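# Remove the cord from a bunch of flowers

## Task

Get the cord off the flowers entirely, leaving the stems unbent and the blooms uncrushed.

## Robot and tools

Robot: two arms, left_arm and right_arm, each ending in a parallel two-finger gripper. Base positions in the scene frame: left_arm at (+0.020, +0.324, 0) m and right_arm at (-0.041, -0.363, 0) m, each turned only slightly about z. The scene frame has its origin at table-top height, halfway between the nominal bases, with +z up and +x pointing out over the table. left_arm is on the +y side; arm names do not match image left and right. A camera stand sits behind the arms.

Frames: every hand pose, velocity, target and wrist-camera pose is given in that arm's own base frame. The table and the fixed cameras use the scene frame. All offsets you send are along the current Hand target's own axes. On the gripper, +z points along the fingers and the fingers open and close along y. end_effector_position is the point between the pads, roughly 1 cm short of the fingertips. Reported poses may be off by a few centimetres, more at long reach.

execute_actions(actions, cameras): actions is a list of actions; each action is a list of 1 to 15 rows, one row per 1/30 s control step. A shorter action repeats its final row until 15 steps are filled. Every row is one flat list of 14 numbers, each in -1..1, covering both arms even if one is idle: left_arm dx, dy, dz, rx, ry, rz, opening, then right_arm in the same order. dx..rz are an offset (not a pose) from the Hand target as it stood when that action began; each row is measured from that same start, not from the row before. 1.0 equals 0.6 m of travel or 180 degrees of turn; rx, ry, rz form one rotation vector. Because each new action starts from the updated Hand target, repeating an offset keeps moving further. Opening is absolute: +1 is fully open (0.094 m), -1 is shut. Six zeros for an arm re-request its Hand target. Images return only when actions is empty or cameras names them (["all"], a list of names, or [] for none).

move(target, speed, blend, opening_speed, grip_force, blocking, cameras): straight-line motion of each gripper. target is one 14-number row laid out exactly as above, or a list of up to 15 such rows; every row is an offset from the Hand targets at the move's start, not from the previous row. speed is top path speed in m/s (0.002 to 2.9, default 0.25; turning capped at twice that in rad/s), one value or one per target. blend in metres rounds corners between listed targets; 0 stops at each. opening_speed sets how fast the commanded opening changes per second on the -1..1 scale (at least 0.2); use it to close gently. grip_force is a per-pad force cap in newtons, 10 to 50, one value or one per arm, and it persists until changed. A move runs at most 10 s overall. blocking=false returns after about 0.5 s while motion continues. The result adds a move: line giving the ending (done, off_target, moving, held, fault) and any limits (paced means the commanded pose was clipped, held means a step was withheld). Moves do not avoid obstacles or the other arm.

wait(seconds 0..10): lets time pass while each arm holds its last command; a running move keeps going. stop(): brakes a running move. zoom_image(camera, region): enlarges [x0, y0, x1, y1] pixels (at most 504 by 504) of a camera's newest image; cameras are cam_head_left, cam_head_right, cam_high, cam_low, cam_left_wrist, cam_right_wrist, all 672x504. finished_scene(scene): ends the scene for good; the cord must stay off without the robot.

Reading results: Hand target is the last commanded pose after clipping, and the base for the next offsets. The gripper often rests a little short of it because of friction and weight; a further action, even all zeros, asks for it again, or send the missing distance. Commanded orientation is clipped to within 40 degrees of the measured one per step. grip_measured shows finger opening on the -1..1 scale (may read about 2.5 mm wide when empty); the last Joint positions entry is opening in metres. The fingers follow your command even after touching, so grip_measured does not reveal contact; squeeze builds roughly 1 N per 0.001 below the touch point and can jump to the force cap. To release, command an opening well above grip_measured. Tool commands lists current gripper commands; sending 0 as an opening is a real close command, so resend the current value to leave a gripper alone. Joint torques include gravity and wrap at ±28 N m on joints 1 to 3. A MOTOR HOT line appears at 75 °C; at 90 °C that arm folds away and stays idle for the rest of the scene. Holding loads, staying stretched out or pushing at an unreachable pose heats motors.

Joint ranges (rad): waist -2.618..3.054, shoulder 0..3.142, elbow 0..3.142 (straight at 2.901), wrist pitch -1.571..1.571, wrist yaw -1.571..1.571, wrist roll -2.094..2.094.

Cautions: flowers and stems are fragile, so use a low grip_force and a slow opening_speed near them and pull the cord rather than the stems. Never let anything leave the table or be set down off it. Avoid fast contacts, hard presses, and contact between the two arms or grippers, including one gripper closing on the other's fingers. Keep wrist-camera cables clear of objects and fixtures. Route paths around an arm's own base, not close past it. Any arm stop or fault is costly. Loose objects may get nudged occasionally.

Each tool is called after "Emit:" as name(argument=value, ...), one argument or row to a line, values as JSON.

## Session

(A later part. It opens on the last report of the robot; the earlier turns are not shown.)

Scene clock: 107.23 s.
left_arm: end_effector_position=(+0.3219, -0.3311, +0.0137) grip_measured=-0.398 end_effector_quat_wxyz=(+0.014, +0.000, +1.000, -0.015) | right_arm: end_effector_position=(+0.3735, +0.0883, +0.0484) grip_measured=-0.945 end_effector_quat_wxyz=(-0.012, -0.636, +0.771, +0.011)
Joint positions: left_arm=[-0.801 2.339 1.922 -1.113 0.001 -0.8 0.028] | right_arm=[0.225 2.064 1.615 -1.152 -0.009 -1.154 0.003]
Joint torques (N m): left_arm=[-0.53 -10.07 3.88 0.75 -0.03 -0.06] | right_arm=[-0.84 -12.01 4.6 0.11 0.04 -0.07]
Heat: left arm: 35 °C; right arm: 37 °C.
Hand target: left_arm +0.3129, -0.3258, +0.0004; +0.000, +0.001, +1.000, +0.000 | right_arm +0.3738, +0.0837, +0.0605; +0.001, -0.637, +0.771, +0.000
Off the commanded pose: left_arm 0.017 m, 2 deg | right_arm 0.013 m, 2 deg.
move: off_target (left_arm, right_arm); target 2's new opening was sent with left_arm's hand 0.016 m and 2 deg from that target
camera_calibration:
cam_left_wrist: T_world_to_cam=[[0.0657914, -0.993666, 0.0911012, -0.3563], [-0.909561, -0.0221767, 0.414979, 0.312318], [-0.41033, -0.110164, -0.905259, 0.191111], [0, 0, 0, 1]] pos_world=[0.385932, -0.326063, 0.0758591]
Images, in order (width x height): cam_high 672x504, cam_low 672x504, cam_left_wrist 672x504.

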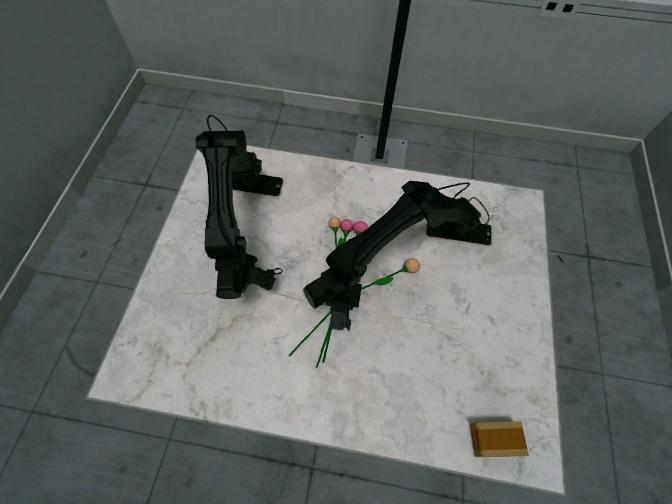

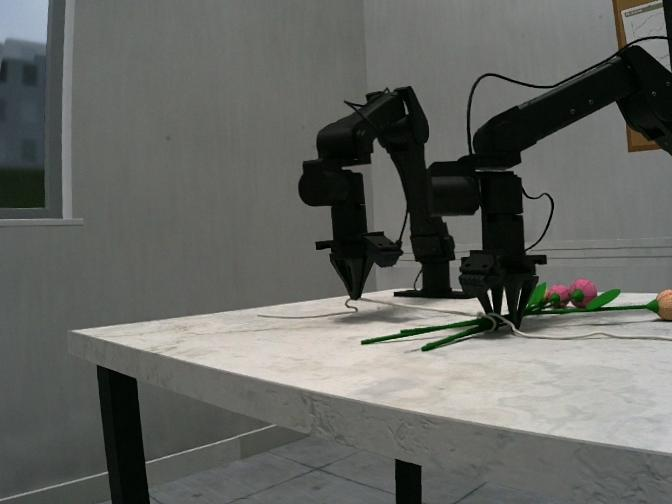

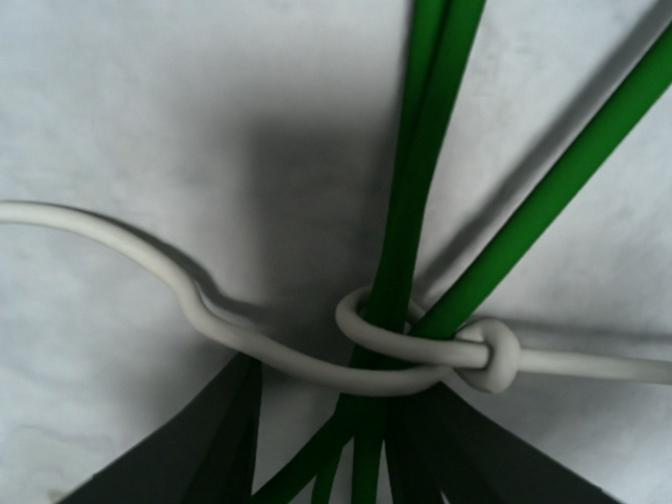

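Emit:
zoom_image(
  camera="cam_left_wrist",
  region=[230, 180, 630, 480],
)

Emit:
zoom_image(
  camera="cam_high",
  region=[210, 200, 450, 380],
)

Emit:
execute_actions(
  actions=[],
)

Emit:
zoom_image(
  camera="cam_head_right",
  region=[240, 270, 480, 450],
)

Scaled by 1.260.

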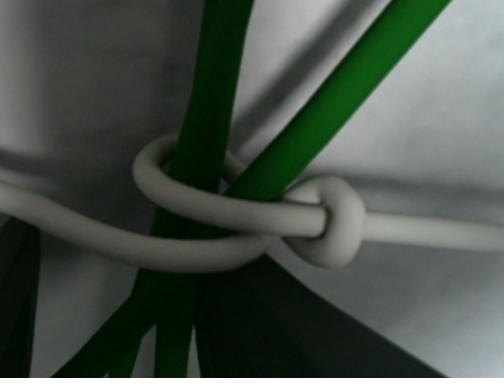

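Scaled by 2.100.

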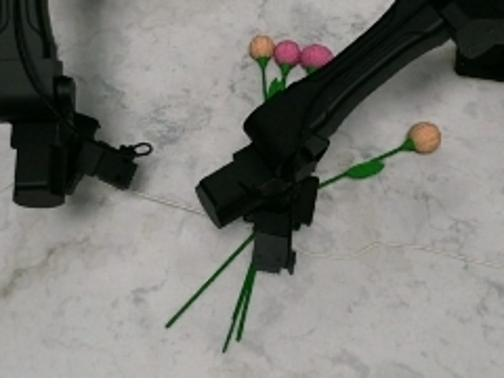

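Scene clock: 109.30 s.
left_arm: end_effector_position=(+0.3219, -0.3311, +0.0137) grip_measured=-0.398 end_effector_quat_wxyz=(+0.014, +0.000, +1.000, -0.015) | right_arm: end_effector_position=(+0.3735, +0.0883, +0.0484) grip_measured=-0.945 end_effector_quat_wxyz=(-0.012, -0.636, +0.771, +0.011)
Joint positions: left_arm=[-0.801 2.339 1.922 -1.113 0.001 -0.8 0.028] | right_arm=[0.225 2.064 1.615 -1.152 -0.009 -1.155 0.003]
Joint velocities: within noise
Joint torques (N m): left_arm=[-0.53 -10.07 3.89 0.74 -0.04 -0.06] | right_arm=[-0.77 -12 4.59 0.11 0.06 -0.08]
Motor temperatures (°C): left_arm=[29 33 35 29 28 28 28] | right_arm=[26 37 37 28 28 27 29]
Heat: left arm: 35 °C; right arm: 37 °C.
Hand target: left_arm +0.3129, -0.3258, +0.0004; +0.000, +0.001, +1.000, +0.000 | right_arm +0.3738, +0.0837, +0.0605; +0.001, -0.637, +0.771, +0.000
Tool commands: left_gripper/opening=-0.4 right_gripper/opening=-1.0
Off the commanded pose: left_arm 0.017 m, 2 deg | right_arm 0.013 m, 2 deg.
camera_calibration:
cam_left_wrist: T_world_to_cam=[[0.0657914, -0.993666, 0.0911012, -0.3563], [-0.909561, -0.0221767, 0.414979, 0.312318], [-0.41033, -0.110164, -0.905259, 0.191111], [0, 0, 0, 1]] pos_world=[0.385932, -0.326063, 0.0758591]
cam_right_wrist: T_world_to_cam=[[0.989503, -0.14436, 0.00669456, -0.35997], [-0.131021, -0.876602, 0.463037, 0.133416], [-0.0609755, -0.459053, -0.886314, 0.189687], [0, 0, 0, 1]] pos_world=[0.385238, 0.152064, 0.108756]

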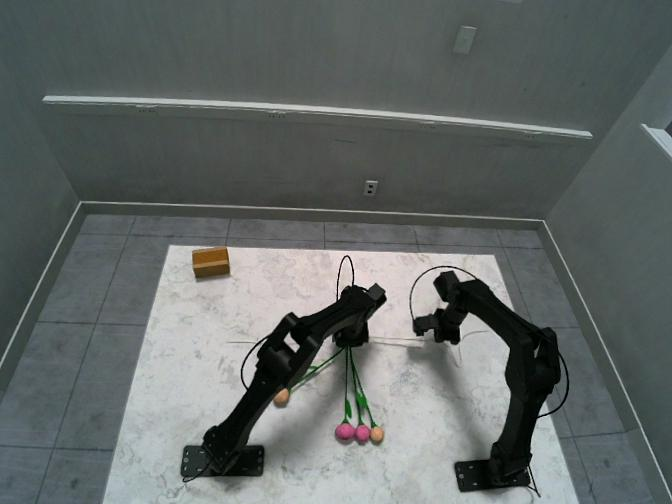

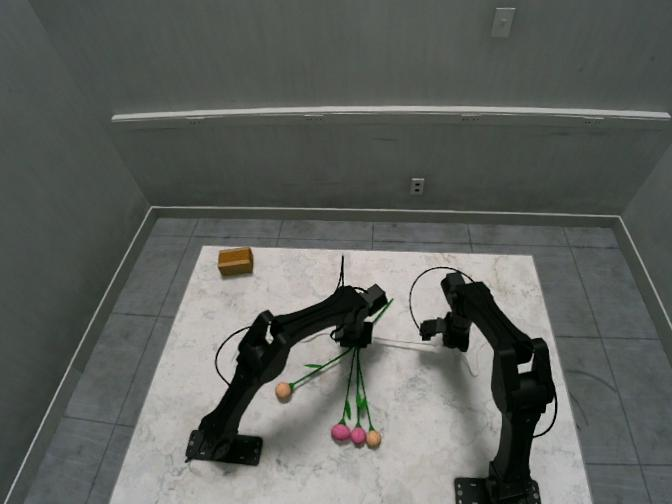

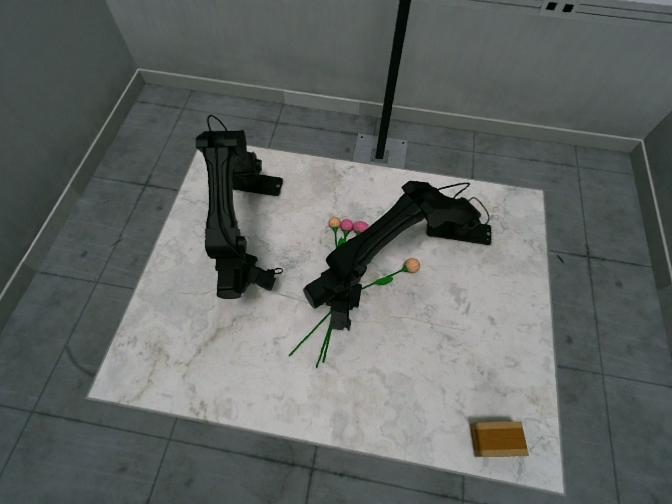

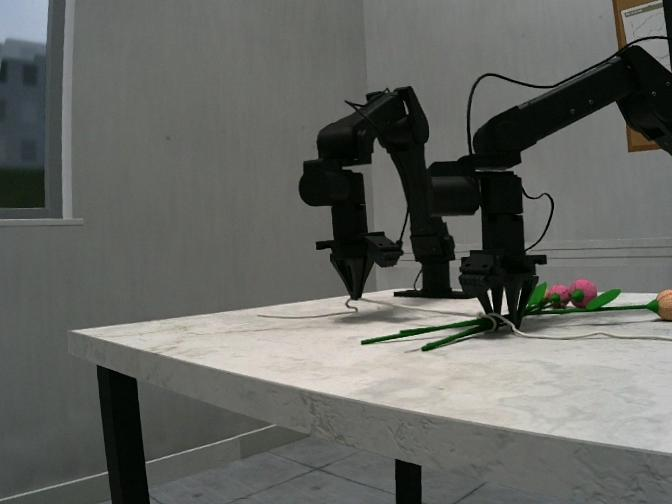

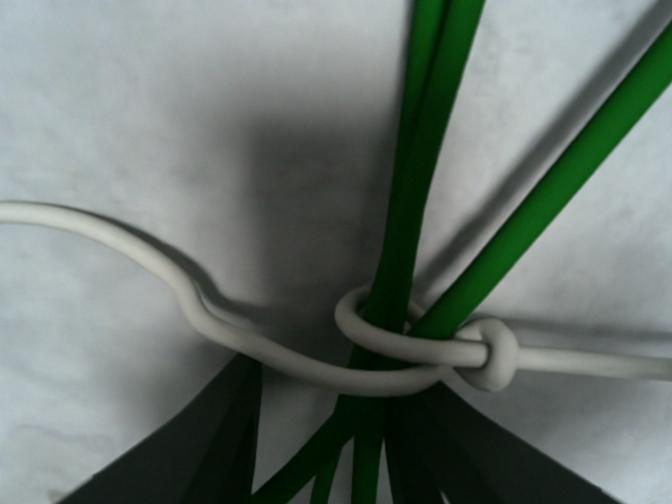

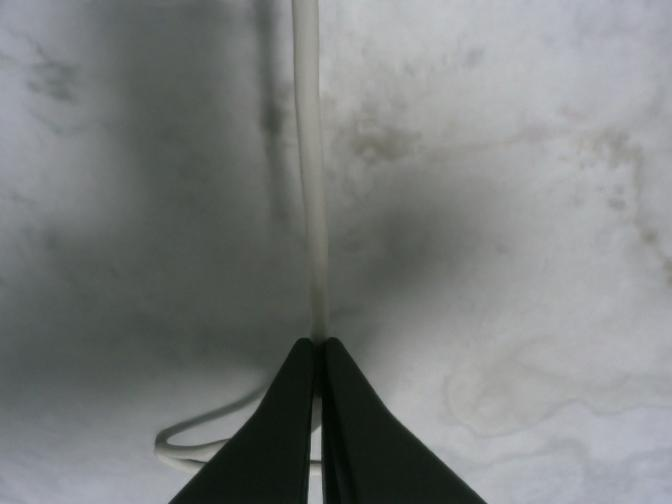

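Scaled by 2.100.

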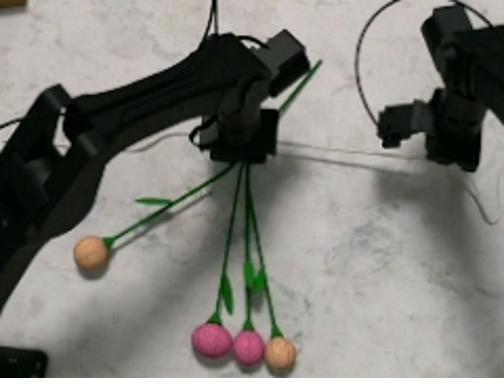

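Emit:
move(
  target=[0,0,0,0,0,0,-0.4,0.193,0.031,-0.1,0,0,0,-1],
  speed=[0.06],
  cameras=["cam_left_wrist","cam_head_right","cam_high"],
)

Emit:
zoom_image(
  camera="cam_head_right",
  region=[240, 270, 480, 450],
)

Scene clock: 114.53 s.
left_arm: end_effector_position=(+0.3219, -0.3311, +0.0137) grip_measured=-0.398 end_effector_quat_wxyz=(+0.014, +0.000, +1.000, -0.015) | right_arm: end_effector_position=(+0.3395, -0.0226, +0.1083) grip_measured=-0.945 end_effector_quat_wxyz=(-0.002, -0.636, +0.771, +0.009)
Joint positions: left_arm=[-0.801 2.339 1.922 -1.113 0.001 -0.8 0.028] | right_arm=[-0.075 1.848 1.554 -1.291 -0.01 -1.455 0.003]
Joint torques (N m): left_arm=[-0.54 -10.07 3.88 0.75 -0.02 -0.06] | right_arm=[-0.85 -10.13 5.78 -0.13 0.07 -0.08]
Heat: left arm: 35 °C; right arm: 37 °C.
Hand target: left_arm +0.3129, -0.3258, +0.0004; +0.000, +0.001, +1.000, +0.000 | right_arm +0.3337, -0.0265, +0.1204; +0.001, -0.637, +0.771, +0.000
Off the commanded pose: left_arm 0.017 m, 2 deg | right_arm 0.014 m, 1 deg.
move: off_target (left_arm, right_arm)
camera_calibration:
cam_left_wrist: T_world_to_cam=[[0.0657914, -0.993666, 0.0911012, -0.3563], [-0.909561, -0.0221767, 0.414979, 0.312318], [-0.41033, -0.110164, -0.905259, 0.191111], [0, 0, 0, 1]] pos_world=[0.385932, -0.326063, 0.0758591]
Images, in order (width x height): cam_head_right 672x504, cam_high 672x504, cam_left_wrist 672x504.

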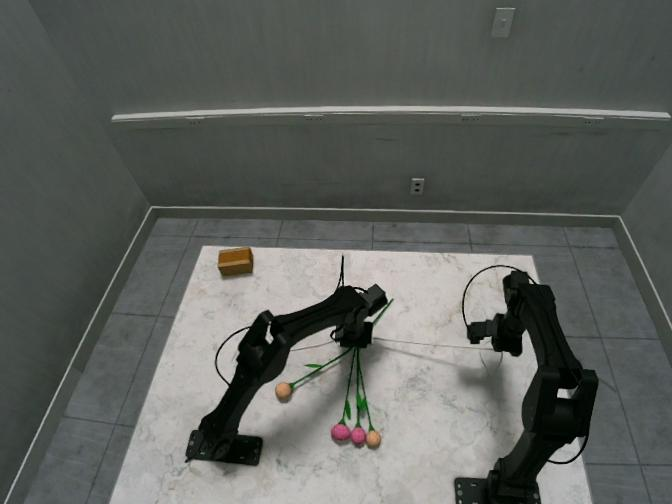

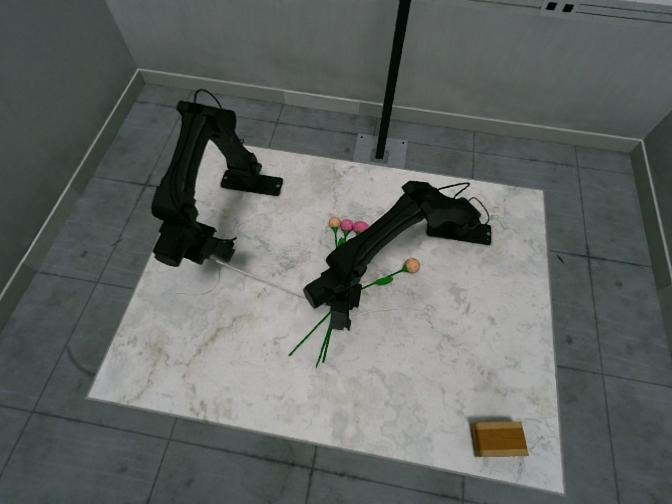

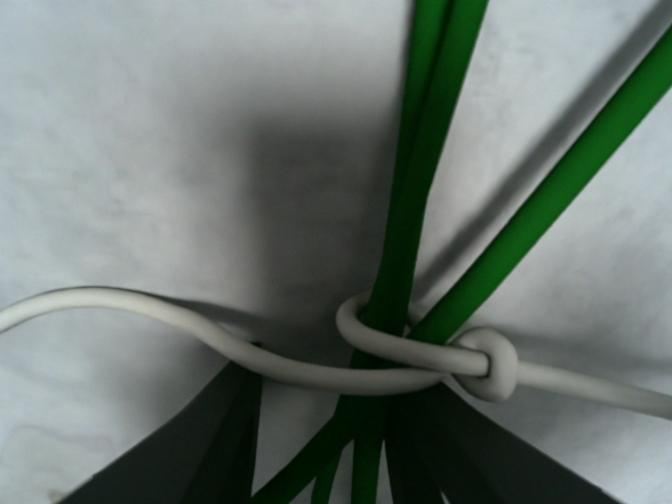

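Scaled by 2.100.

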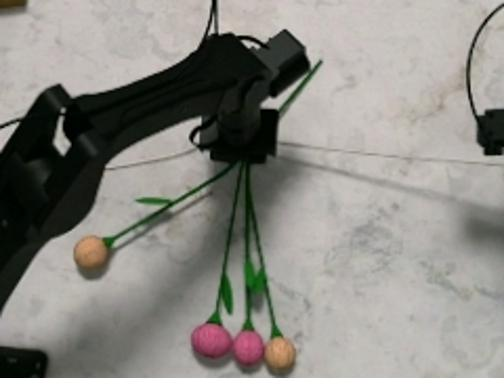

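Emit:
move(
  target=[
    [0,0,0,0,0,0,-0.4,0.171,0.0585,-0.167,0,0,0.07,-1],
    [0,0,0,0,0,0,-0.4,0.259,0.135,-0.317,0,0,0.14,-1],
  ],
  speed=[0.07,0.07],
  blend=[0.03,0],
  cameras=["all"],
)

Emit:
zoom_image(
  camera="cam_head_right",
  region=[240, 270, 480, 450],
)

Scene clock: 120.37 s.
left_arm: end_effector_position=(+0.3219, -0.3311, +0.0137) grip_measured=-0.398 end_effector_quat_wxyz=(+0.014, +0.000, +1.000, -0.015) | right_arm: end_effector_position=(+0.2300, -0.1625, +0.2971) grip_measured=-0.945 end_effector_quat_wxyz=(+0.096, -0.445, +0.874, -0.172)
Joint positions: left_arm=[-0.801 2.339 1.922 -1.113 0.001 -0.8 0.028] | right_arm=[-0.627 1.422 1.812 -1.563 -0.014 -1.567 0.003]
Joint torques (N m): left_arm=[-0.54 -10.07 3.89 0.75 -0.03 -0.06] | right_arm=[-1.07 -4.77 7.83 0.79 0.05 -0.05]
Heat: left arm: 34 °C; right arm: 37 °C.
Hand target: left_arm +0.3129, -0.3258, +0.0004; +0.000, +0.001, +1.000, +0.000 | right_arm +0.2246, -0.1641, +0.3102; +0.001, -0.453, +0.891, +0.001
Off the commanded pose: left_arm 0.017 m, 2 deg | right_arm 0.014 m, 23 deg.
joint sent to its limit (right arm) — joint 4 (wrist pitch), lower limit. The joint targets are off in orientation, not in position.
move: off_target (left_arm, right_arm)
camera_calibration:
cam_left_wrist: T_world_to_cam=[[0.0657914, -0.993666, 0.0911012, -0.3563], [-0.909561, -0.0221767, 0.414979, 0.312318], [-0.41033, -0.110164, -0.905259, 0.191111], [0, 0, 0, 1]] pos_world=[0.385932, -0.326063, 0.0758591]
cam_right_wrist: T_world_to_cam=[[0.757433, -0.49802, 0.422222, -0.383324], [-0.65041, -0.632098, 0.42121, -0.0488008], [0.0571149, -0.593656, -0.802689, 0.212417], [0, 0, 0, 1]] pos_world=[0.246469, -0.0956473, 0.352908]

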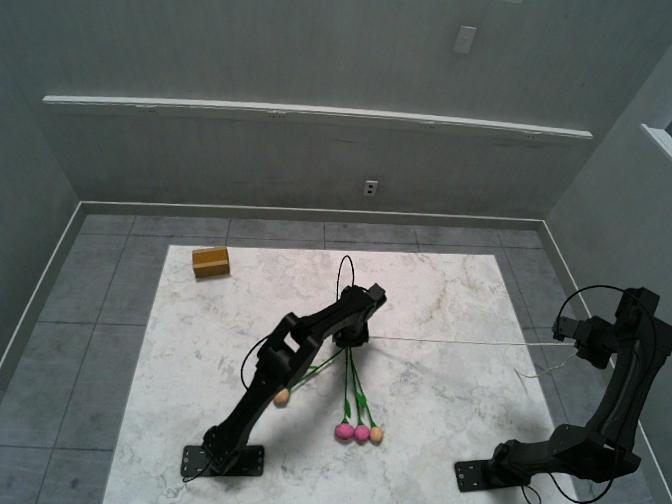

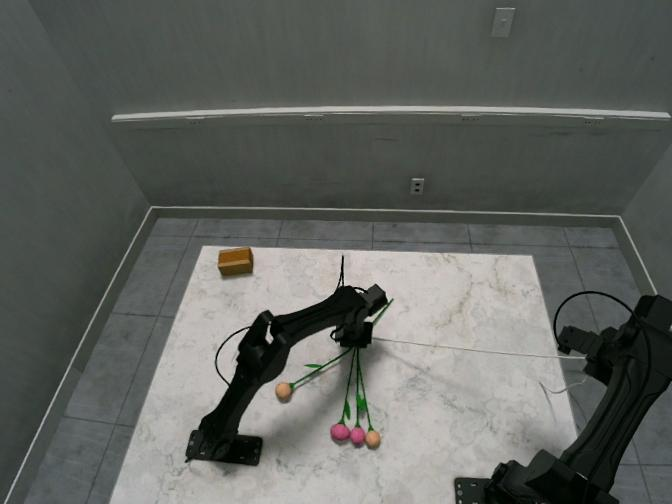

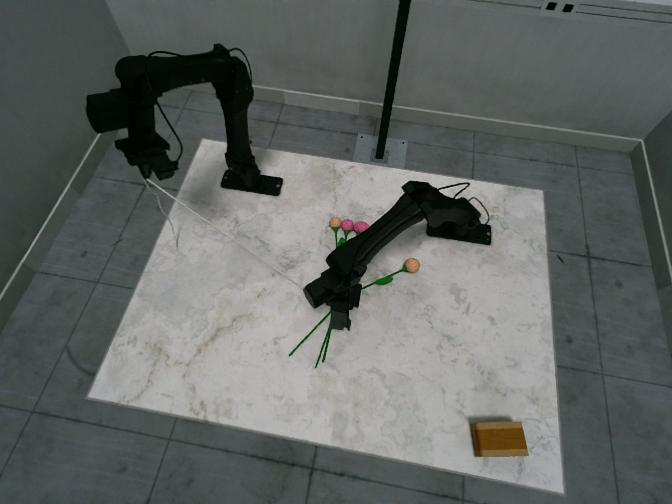

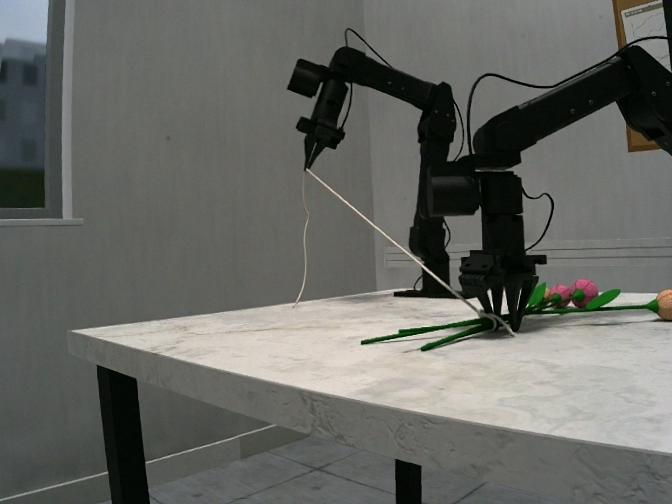

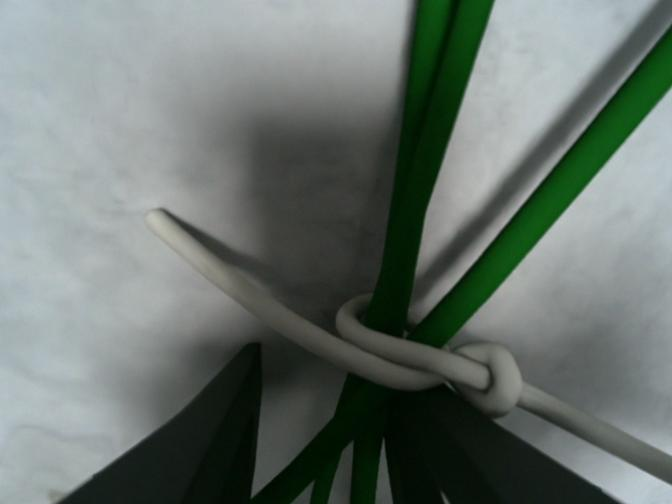

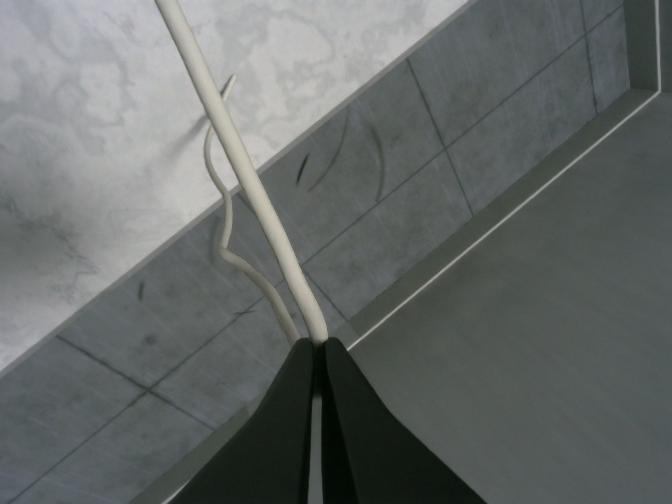

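Scaled by 2.100.

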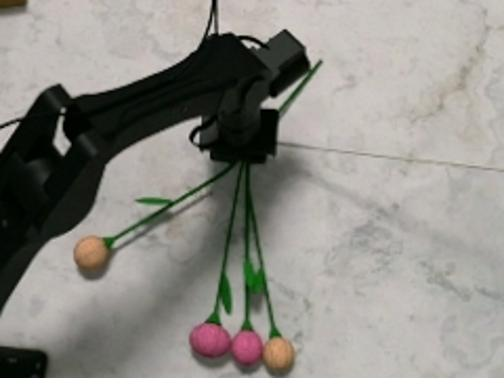

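Emit:
move(
  target=[0,0,0,0,0,0,-0.4,0.088,-0.178,-0.217,0,0,0,-1],
  speed=[0.06],
  cameras=["all"],
)

Scene clock: 126.47 s.
left_arm: end_effector_position=(+0.3219, -0.3311, +0.0137) grip_measured=-0.398 end_effector_quat_wxyz=(+0.014, +0.000, +1.000, -0.015) | right_arm: end_effector_position=(+0.2790, -0.2639, +0.4405) grip_measured=-0.945 end_effector_quat_wxyz=(+0.151, -0.410, +0.808, -0.395)
Joint positions: left_arm=[-0.801 2.339 1.922 -1.113 0.001 -0.8 0.028] | right_arm=[-0.773 1.801 2.672 -1.57 -0.028 -1.698 0.003]
Joint torques (N m): left_arm=[-0.55 -10.07 3.86 0.75 -0.03 -0.06] | right_arm=[-0.76 -3.74 5.7 1.51 0.03 -0.05]
Heat: left arm: 34 °C; right arm: 38 °C.
Hand target: left_arm +0.3129, -0.3258, +0.0004; +0.000, +0.001, +1.000, +0.000 | right_arm +0.2796, -0.2699, +0.4403; +0.032, -0.451, +0.888, -0.081
Off the commanded pose: left_arm 0.017 m, 2 deg | right_arm 0.006 m, 50 deg; orientation clipped.
joint sent to its limit (right arm) — joint 4 (wrist pitch), lower limit. The joint targets are off in orientation, not in position.
move: off_target (left_arm, right_arm); limits=paced
camera_calibration:
cam_left_wrist: T_world_to_cam=[[0.0657914, -0.993666, 0.0911012, -0.3563], [-0.909561, -0.0221767, 0.414979, 0.312318], [-0.41033, -0.110164, -0.905259, 0.191111], [0, 0, 0, 1]] pos_world=[0.385932, -0.326063, 0.0758591]
cam_right_wrist: T_world_to_cam=[[0.548736, -0.296336, 0.781712, -0.578468], [-0.798038, -0.464238, 0.38421, -0.0396326], [0.249045, -0.834666, -0.491232, 0.010171], [0, 0, 0, 1]] pos_world=[0.283265, -0.181331, 0.472419]

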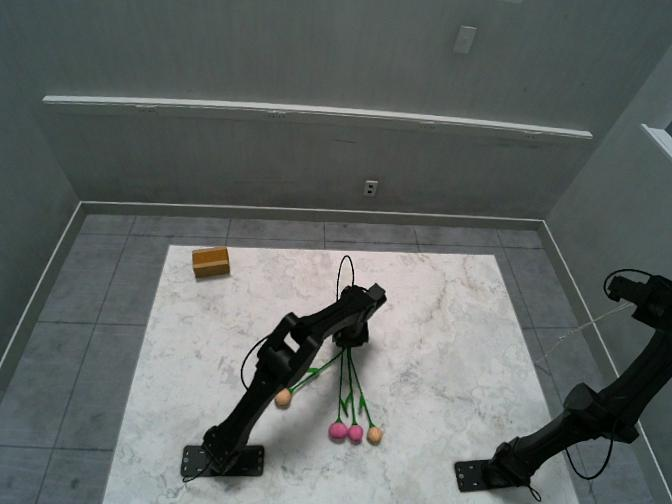

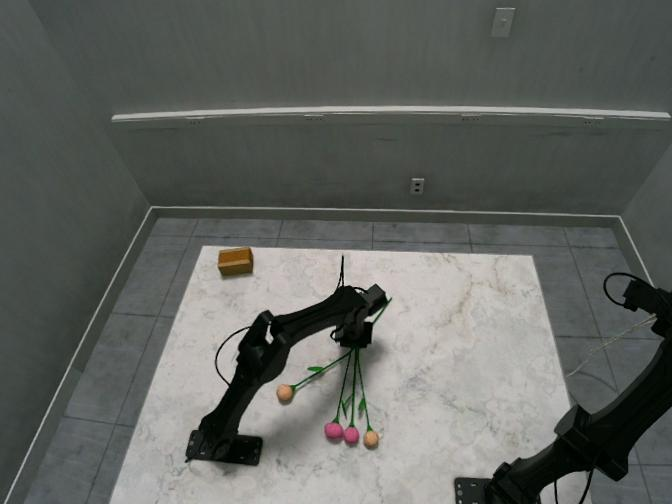

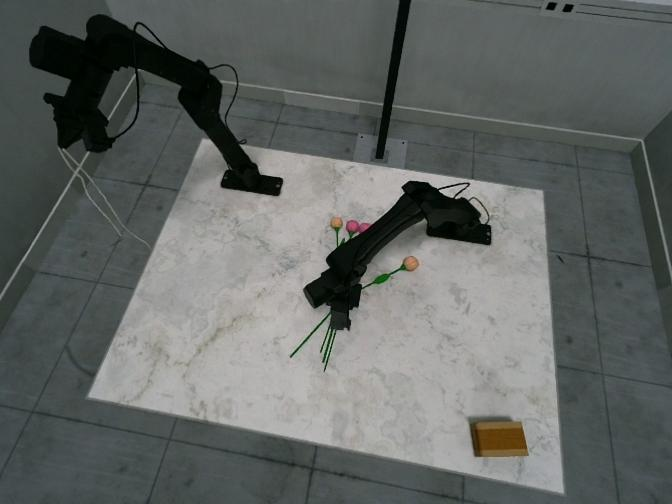

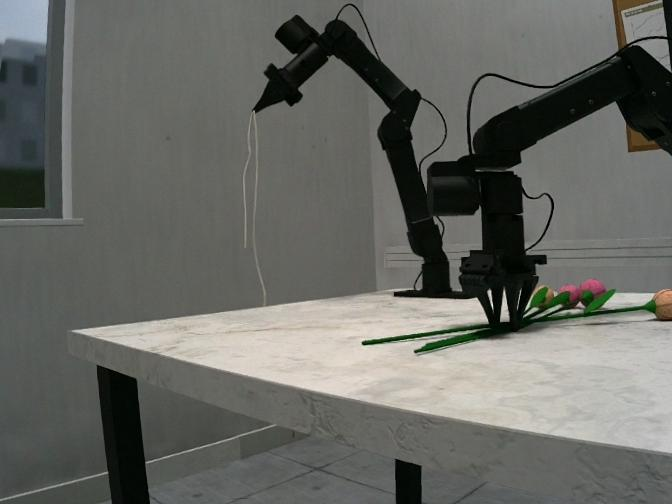

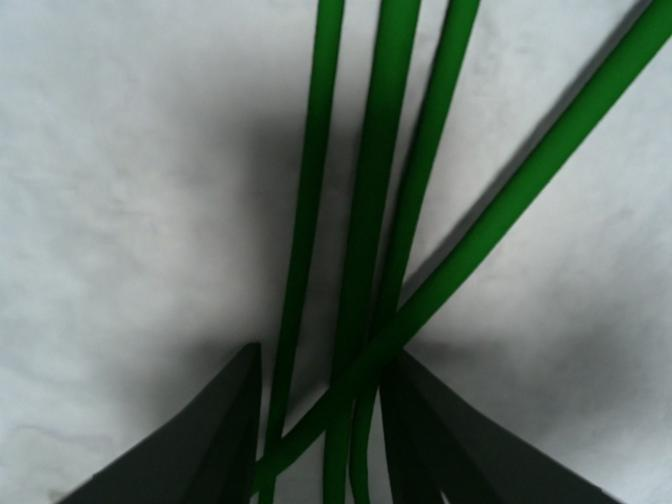

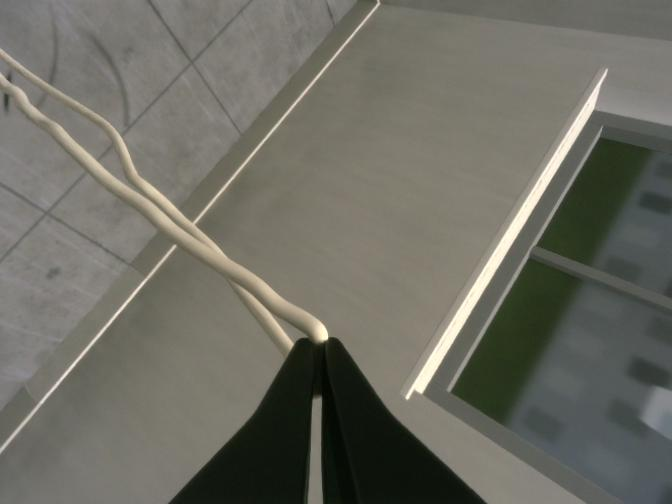

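Emit:
move(
  target=[
    [0,0,-0.015,0,0,0,0.0,-0.03,0.02,-0.0,0,0,0,-1],
    [0,0,-0.25,0,0,0,0.0,-0.349,0.233,-0.012,0,0,0,-1],
  ],
  speed=[0.06,0.12],
  blend=[0.0,0],
  cameras=["all"],
)

Scene clock: 139.27 s.
left_arm: end_effector_position=(+0.3154, -0.3237, +0.1348) grip_measured=-0.002 end_effector_quat_wxyz=(+0.021, +0.000, +1.000, -0.021) | right_arm: end_effector_position=(+0.2975, -0.0207, +0.4172) grip_measured=-0.945 end_effector_quat_wxyz=(+0.291, -0.440, +0.812, -0.251)
Joint positions: left_arm=[-0.801 2.291 2.324 -1.543 -0.002 -0.801 0.047] | right_arm=[0.032 1.457 2.228 -1.57 0.174 -1.032 0.003]
Joint torques (N m): left_arm=[-0.55 -12.26 7.9 0.61 -0.01 -0.06] | right_arm=[-0.24 -4.19 3.3 1.4 -0.07 0.1]
Heat: left arm: 35 °C; right arm: 37 °C.
Hand target: left_arm +0.3129, -0.3257, +0.1504; +0.000, +0.001, +1.000, +0.000 | right_arm +0.2911, -0.0191, +0.4198; +0.032, -0.451, +0.888, -0.081
Off the commanded pose: left_arm 0.016 m, 3 deg | right_arm 0.007 m, 37 deg.
joint sent to its limit (left arm) — joint 4 (wrist pitch), lower limit. The joint targets are off in orientation, not in position.
joint sent to its limit (right arm) — joint 4 (wrist pitch), lower limit. The joint targets are off in orientation, not in position.
move: off_target (left_arm, right_arm)
camera_calibration:
cam_left_wrist: T_world_to_cam=[[0.0648297, -0.9925, 0.103642, -0.360481], [-0.91585, -0.0179359, 0.401121, 0.261592], [-0.396253, -0.120925, -0.910143, 0.29163], [0, 0, 0, 1]] pos_world=[0.378508, -0.31782, 0.197857]
cam_right_wrist: T_world_to_cam=[[0.561191, -0.440744, 0.700578, -0.471133], [-0.699588, -0.704915, 0.116925, 0.174348], [0.442314, -0.555733, -0.703931, 0.234023], [0, 0, 0, 1]] pos_world=[0.282856, 0.0453054, 0.474416]

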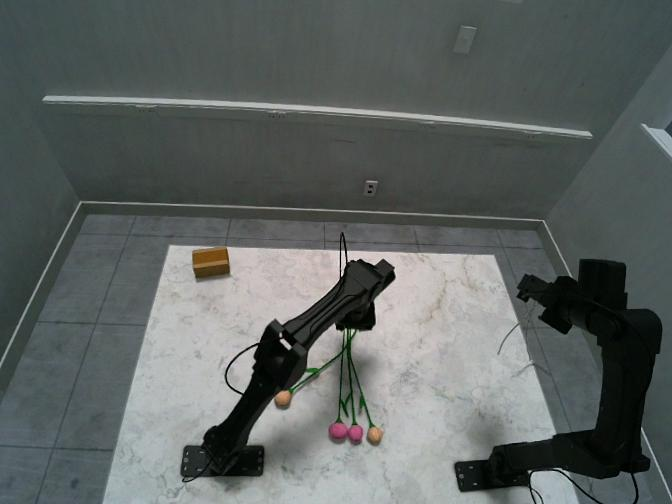

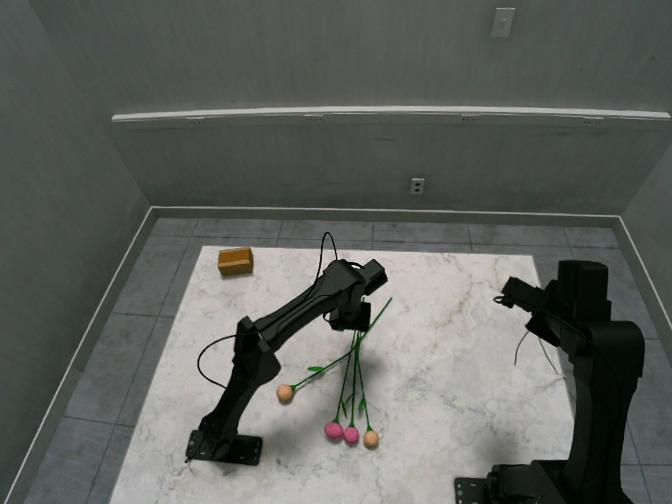

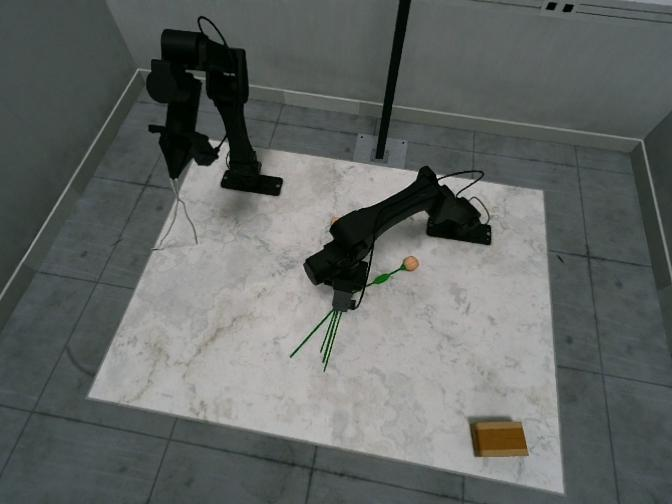

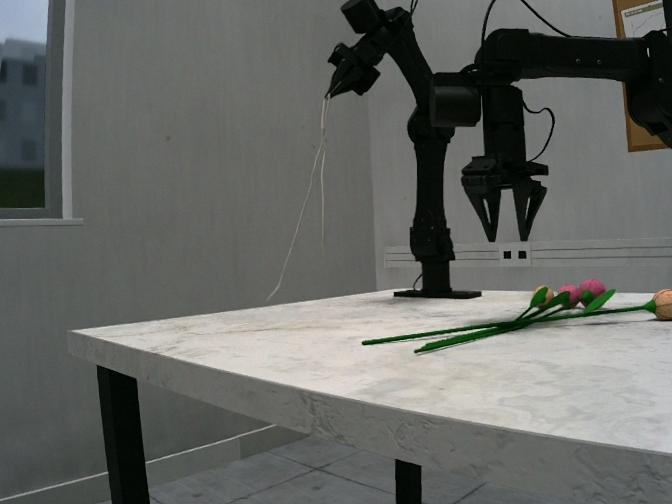

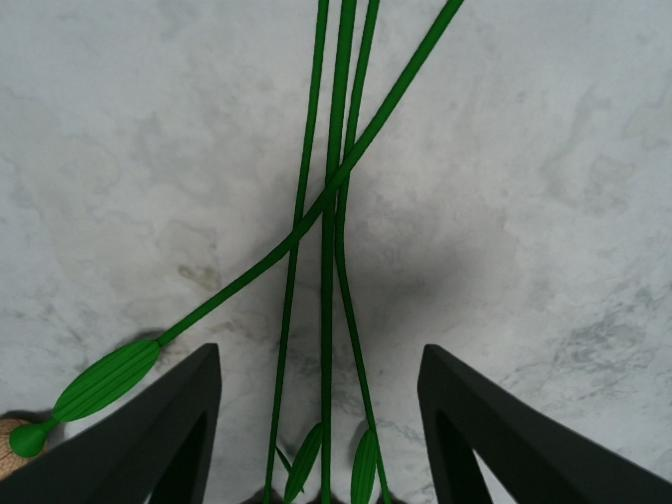

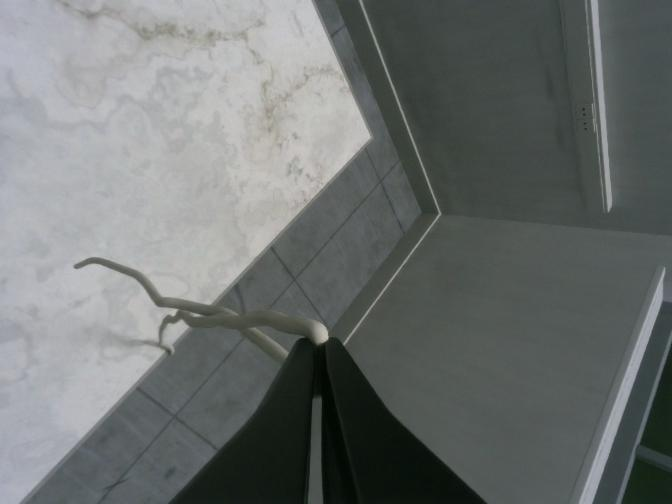

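Emit:
move(
  target=[
    [0.0217,0.46,-0.083,0,0,0,0.0,-0.362,-0.041,0.035,0,0,0,-1],
    [0.0217,0.46,-0.083,0,0,0,0.0,-0.244,0.014,0.645,0,0,0,-1],
  ],
  speed=[0.15,0.15],
  blend=[0.03,0],
  cameras=["all"],
)

Scene clock: 148.73 s.
left_arm: end_effector_position=(+0.3075, -0.0527, +0.1972) grip_measured=-0.002 end_effector_quat_wxyz=(+0.026, +0.000, +1.000, -0.006) | right_arm: end_effector_position=(+0.4183, +0.0583, +0.0202) grip_measured=-0.945 end_effector_quat_wxyz=(+0.009, -0.452, +0.888, -0.082)
Joint positions: left_arm=[-0.171 1.706 1.735 -1.546 0.003 -0.172 0.047] | right_arm=[0.201 2.151 1.625 -0.984 0.153 -0.744 0.003]
Joint torques (N m): left_arm=[0.24 -7.51 5.04 0.63 -0.04 0.06] | right_arm=[-0.49 -12.9 4.6 0.4 -0.08 -0.06]
Heat: left arm: 36 °C; right arm: 36 °C.
Hand target: left_arm +0.3005, -0.0498, +0.2002; +0.000, +0.001, +1.000, +0.000 | right_arm +0.4211, +0.0592, +0.0347; +0.032, -0.451, +0.888, -0.081
Off the commanded pose: left_arm 0.008 m, 3 deg | right_arm 0.015 m, 3 deg.
elbow stopped short (right arm): the move would have taken joint 3 (elbow) straighter than the controller allows.
joint sent to its limit (left arm) — joint 4 (wrist pitch), lower limit. The joint targets are off in orientation, not in position.
move: off_target (left_arm, right_arm); limits=paced
camera_calibration:
cam_left_wrist: T_world_to_cam=[[0.0654258, -0.995088, 0.0742877, -0.0919243], [-0.919642, -0.031237, 0.391515, 0.23643], [-0.387271, -0.0939332, -0.917168, 0.378061], [0, 0, 0, 1]] pos_world=[0.369857, -0.048575, 0.261009]
cam_right_wrist: T_world_to_cam=[[0.823497, -0.535238, 0.188079, -0.319944], [-0.547624, -0.663352, 0.509973, 0.28688], [-0.148194, -0.522957, -0.839377, 0.192896], [0, 0, 0, 1]] pos_world=[0.449161, 0.119932, 0.0757859]

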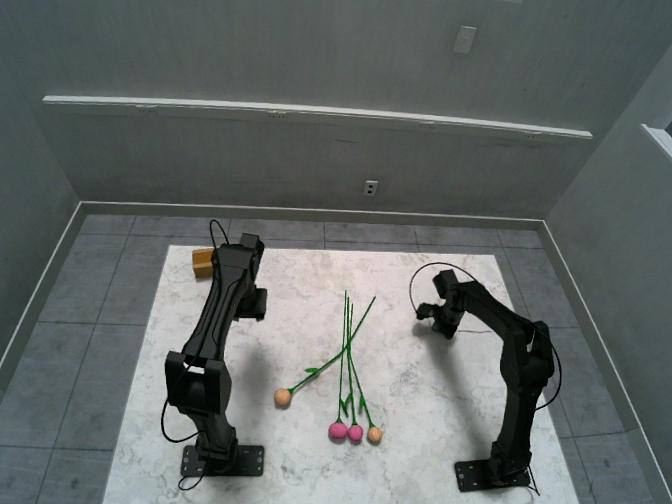

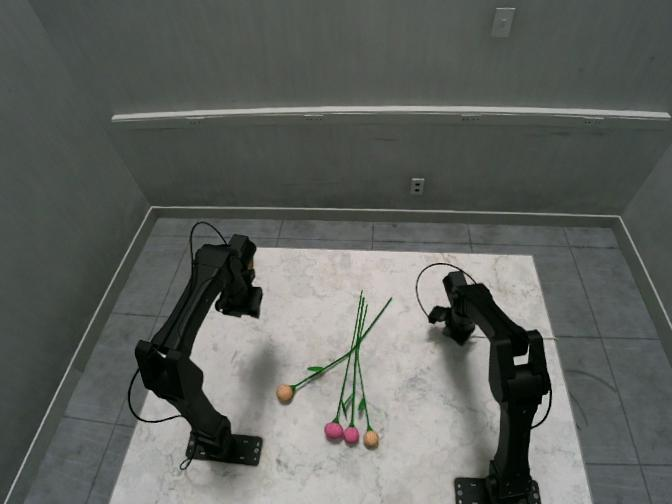

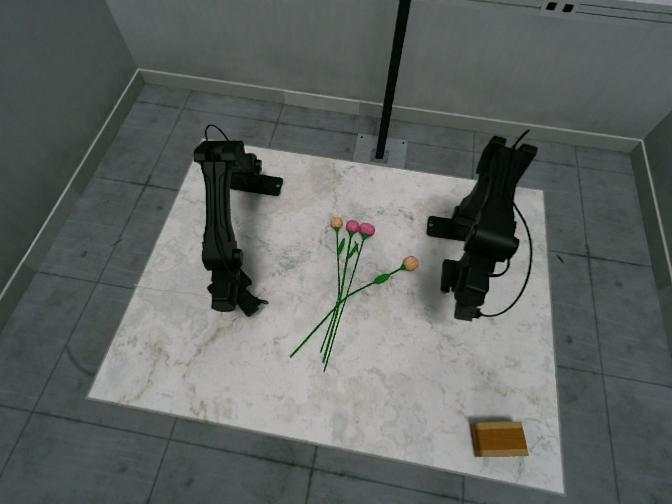

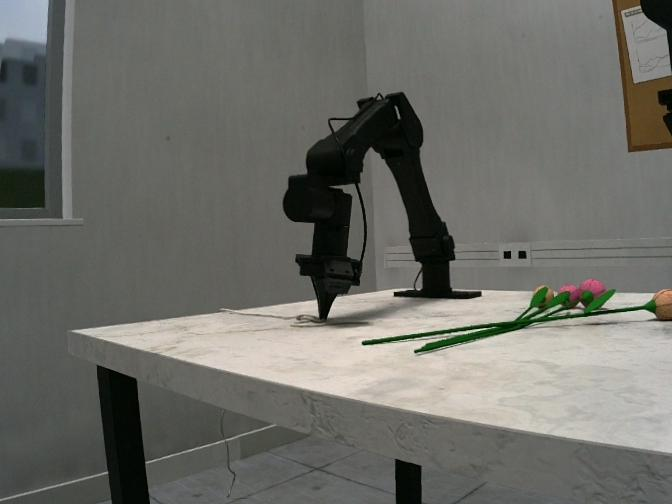

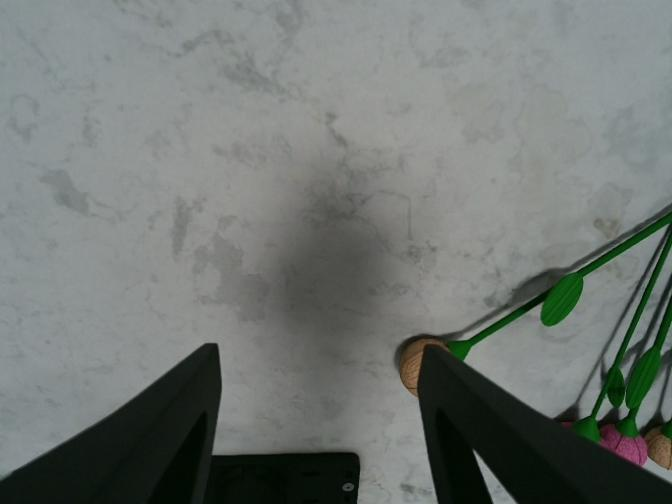

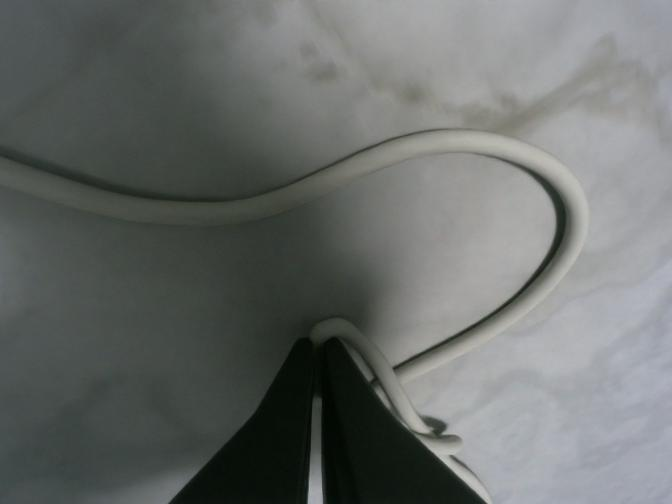

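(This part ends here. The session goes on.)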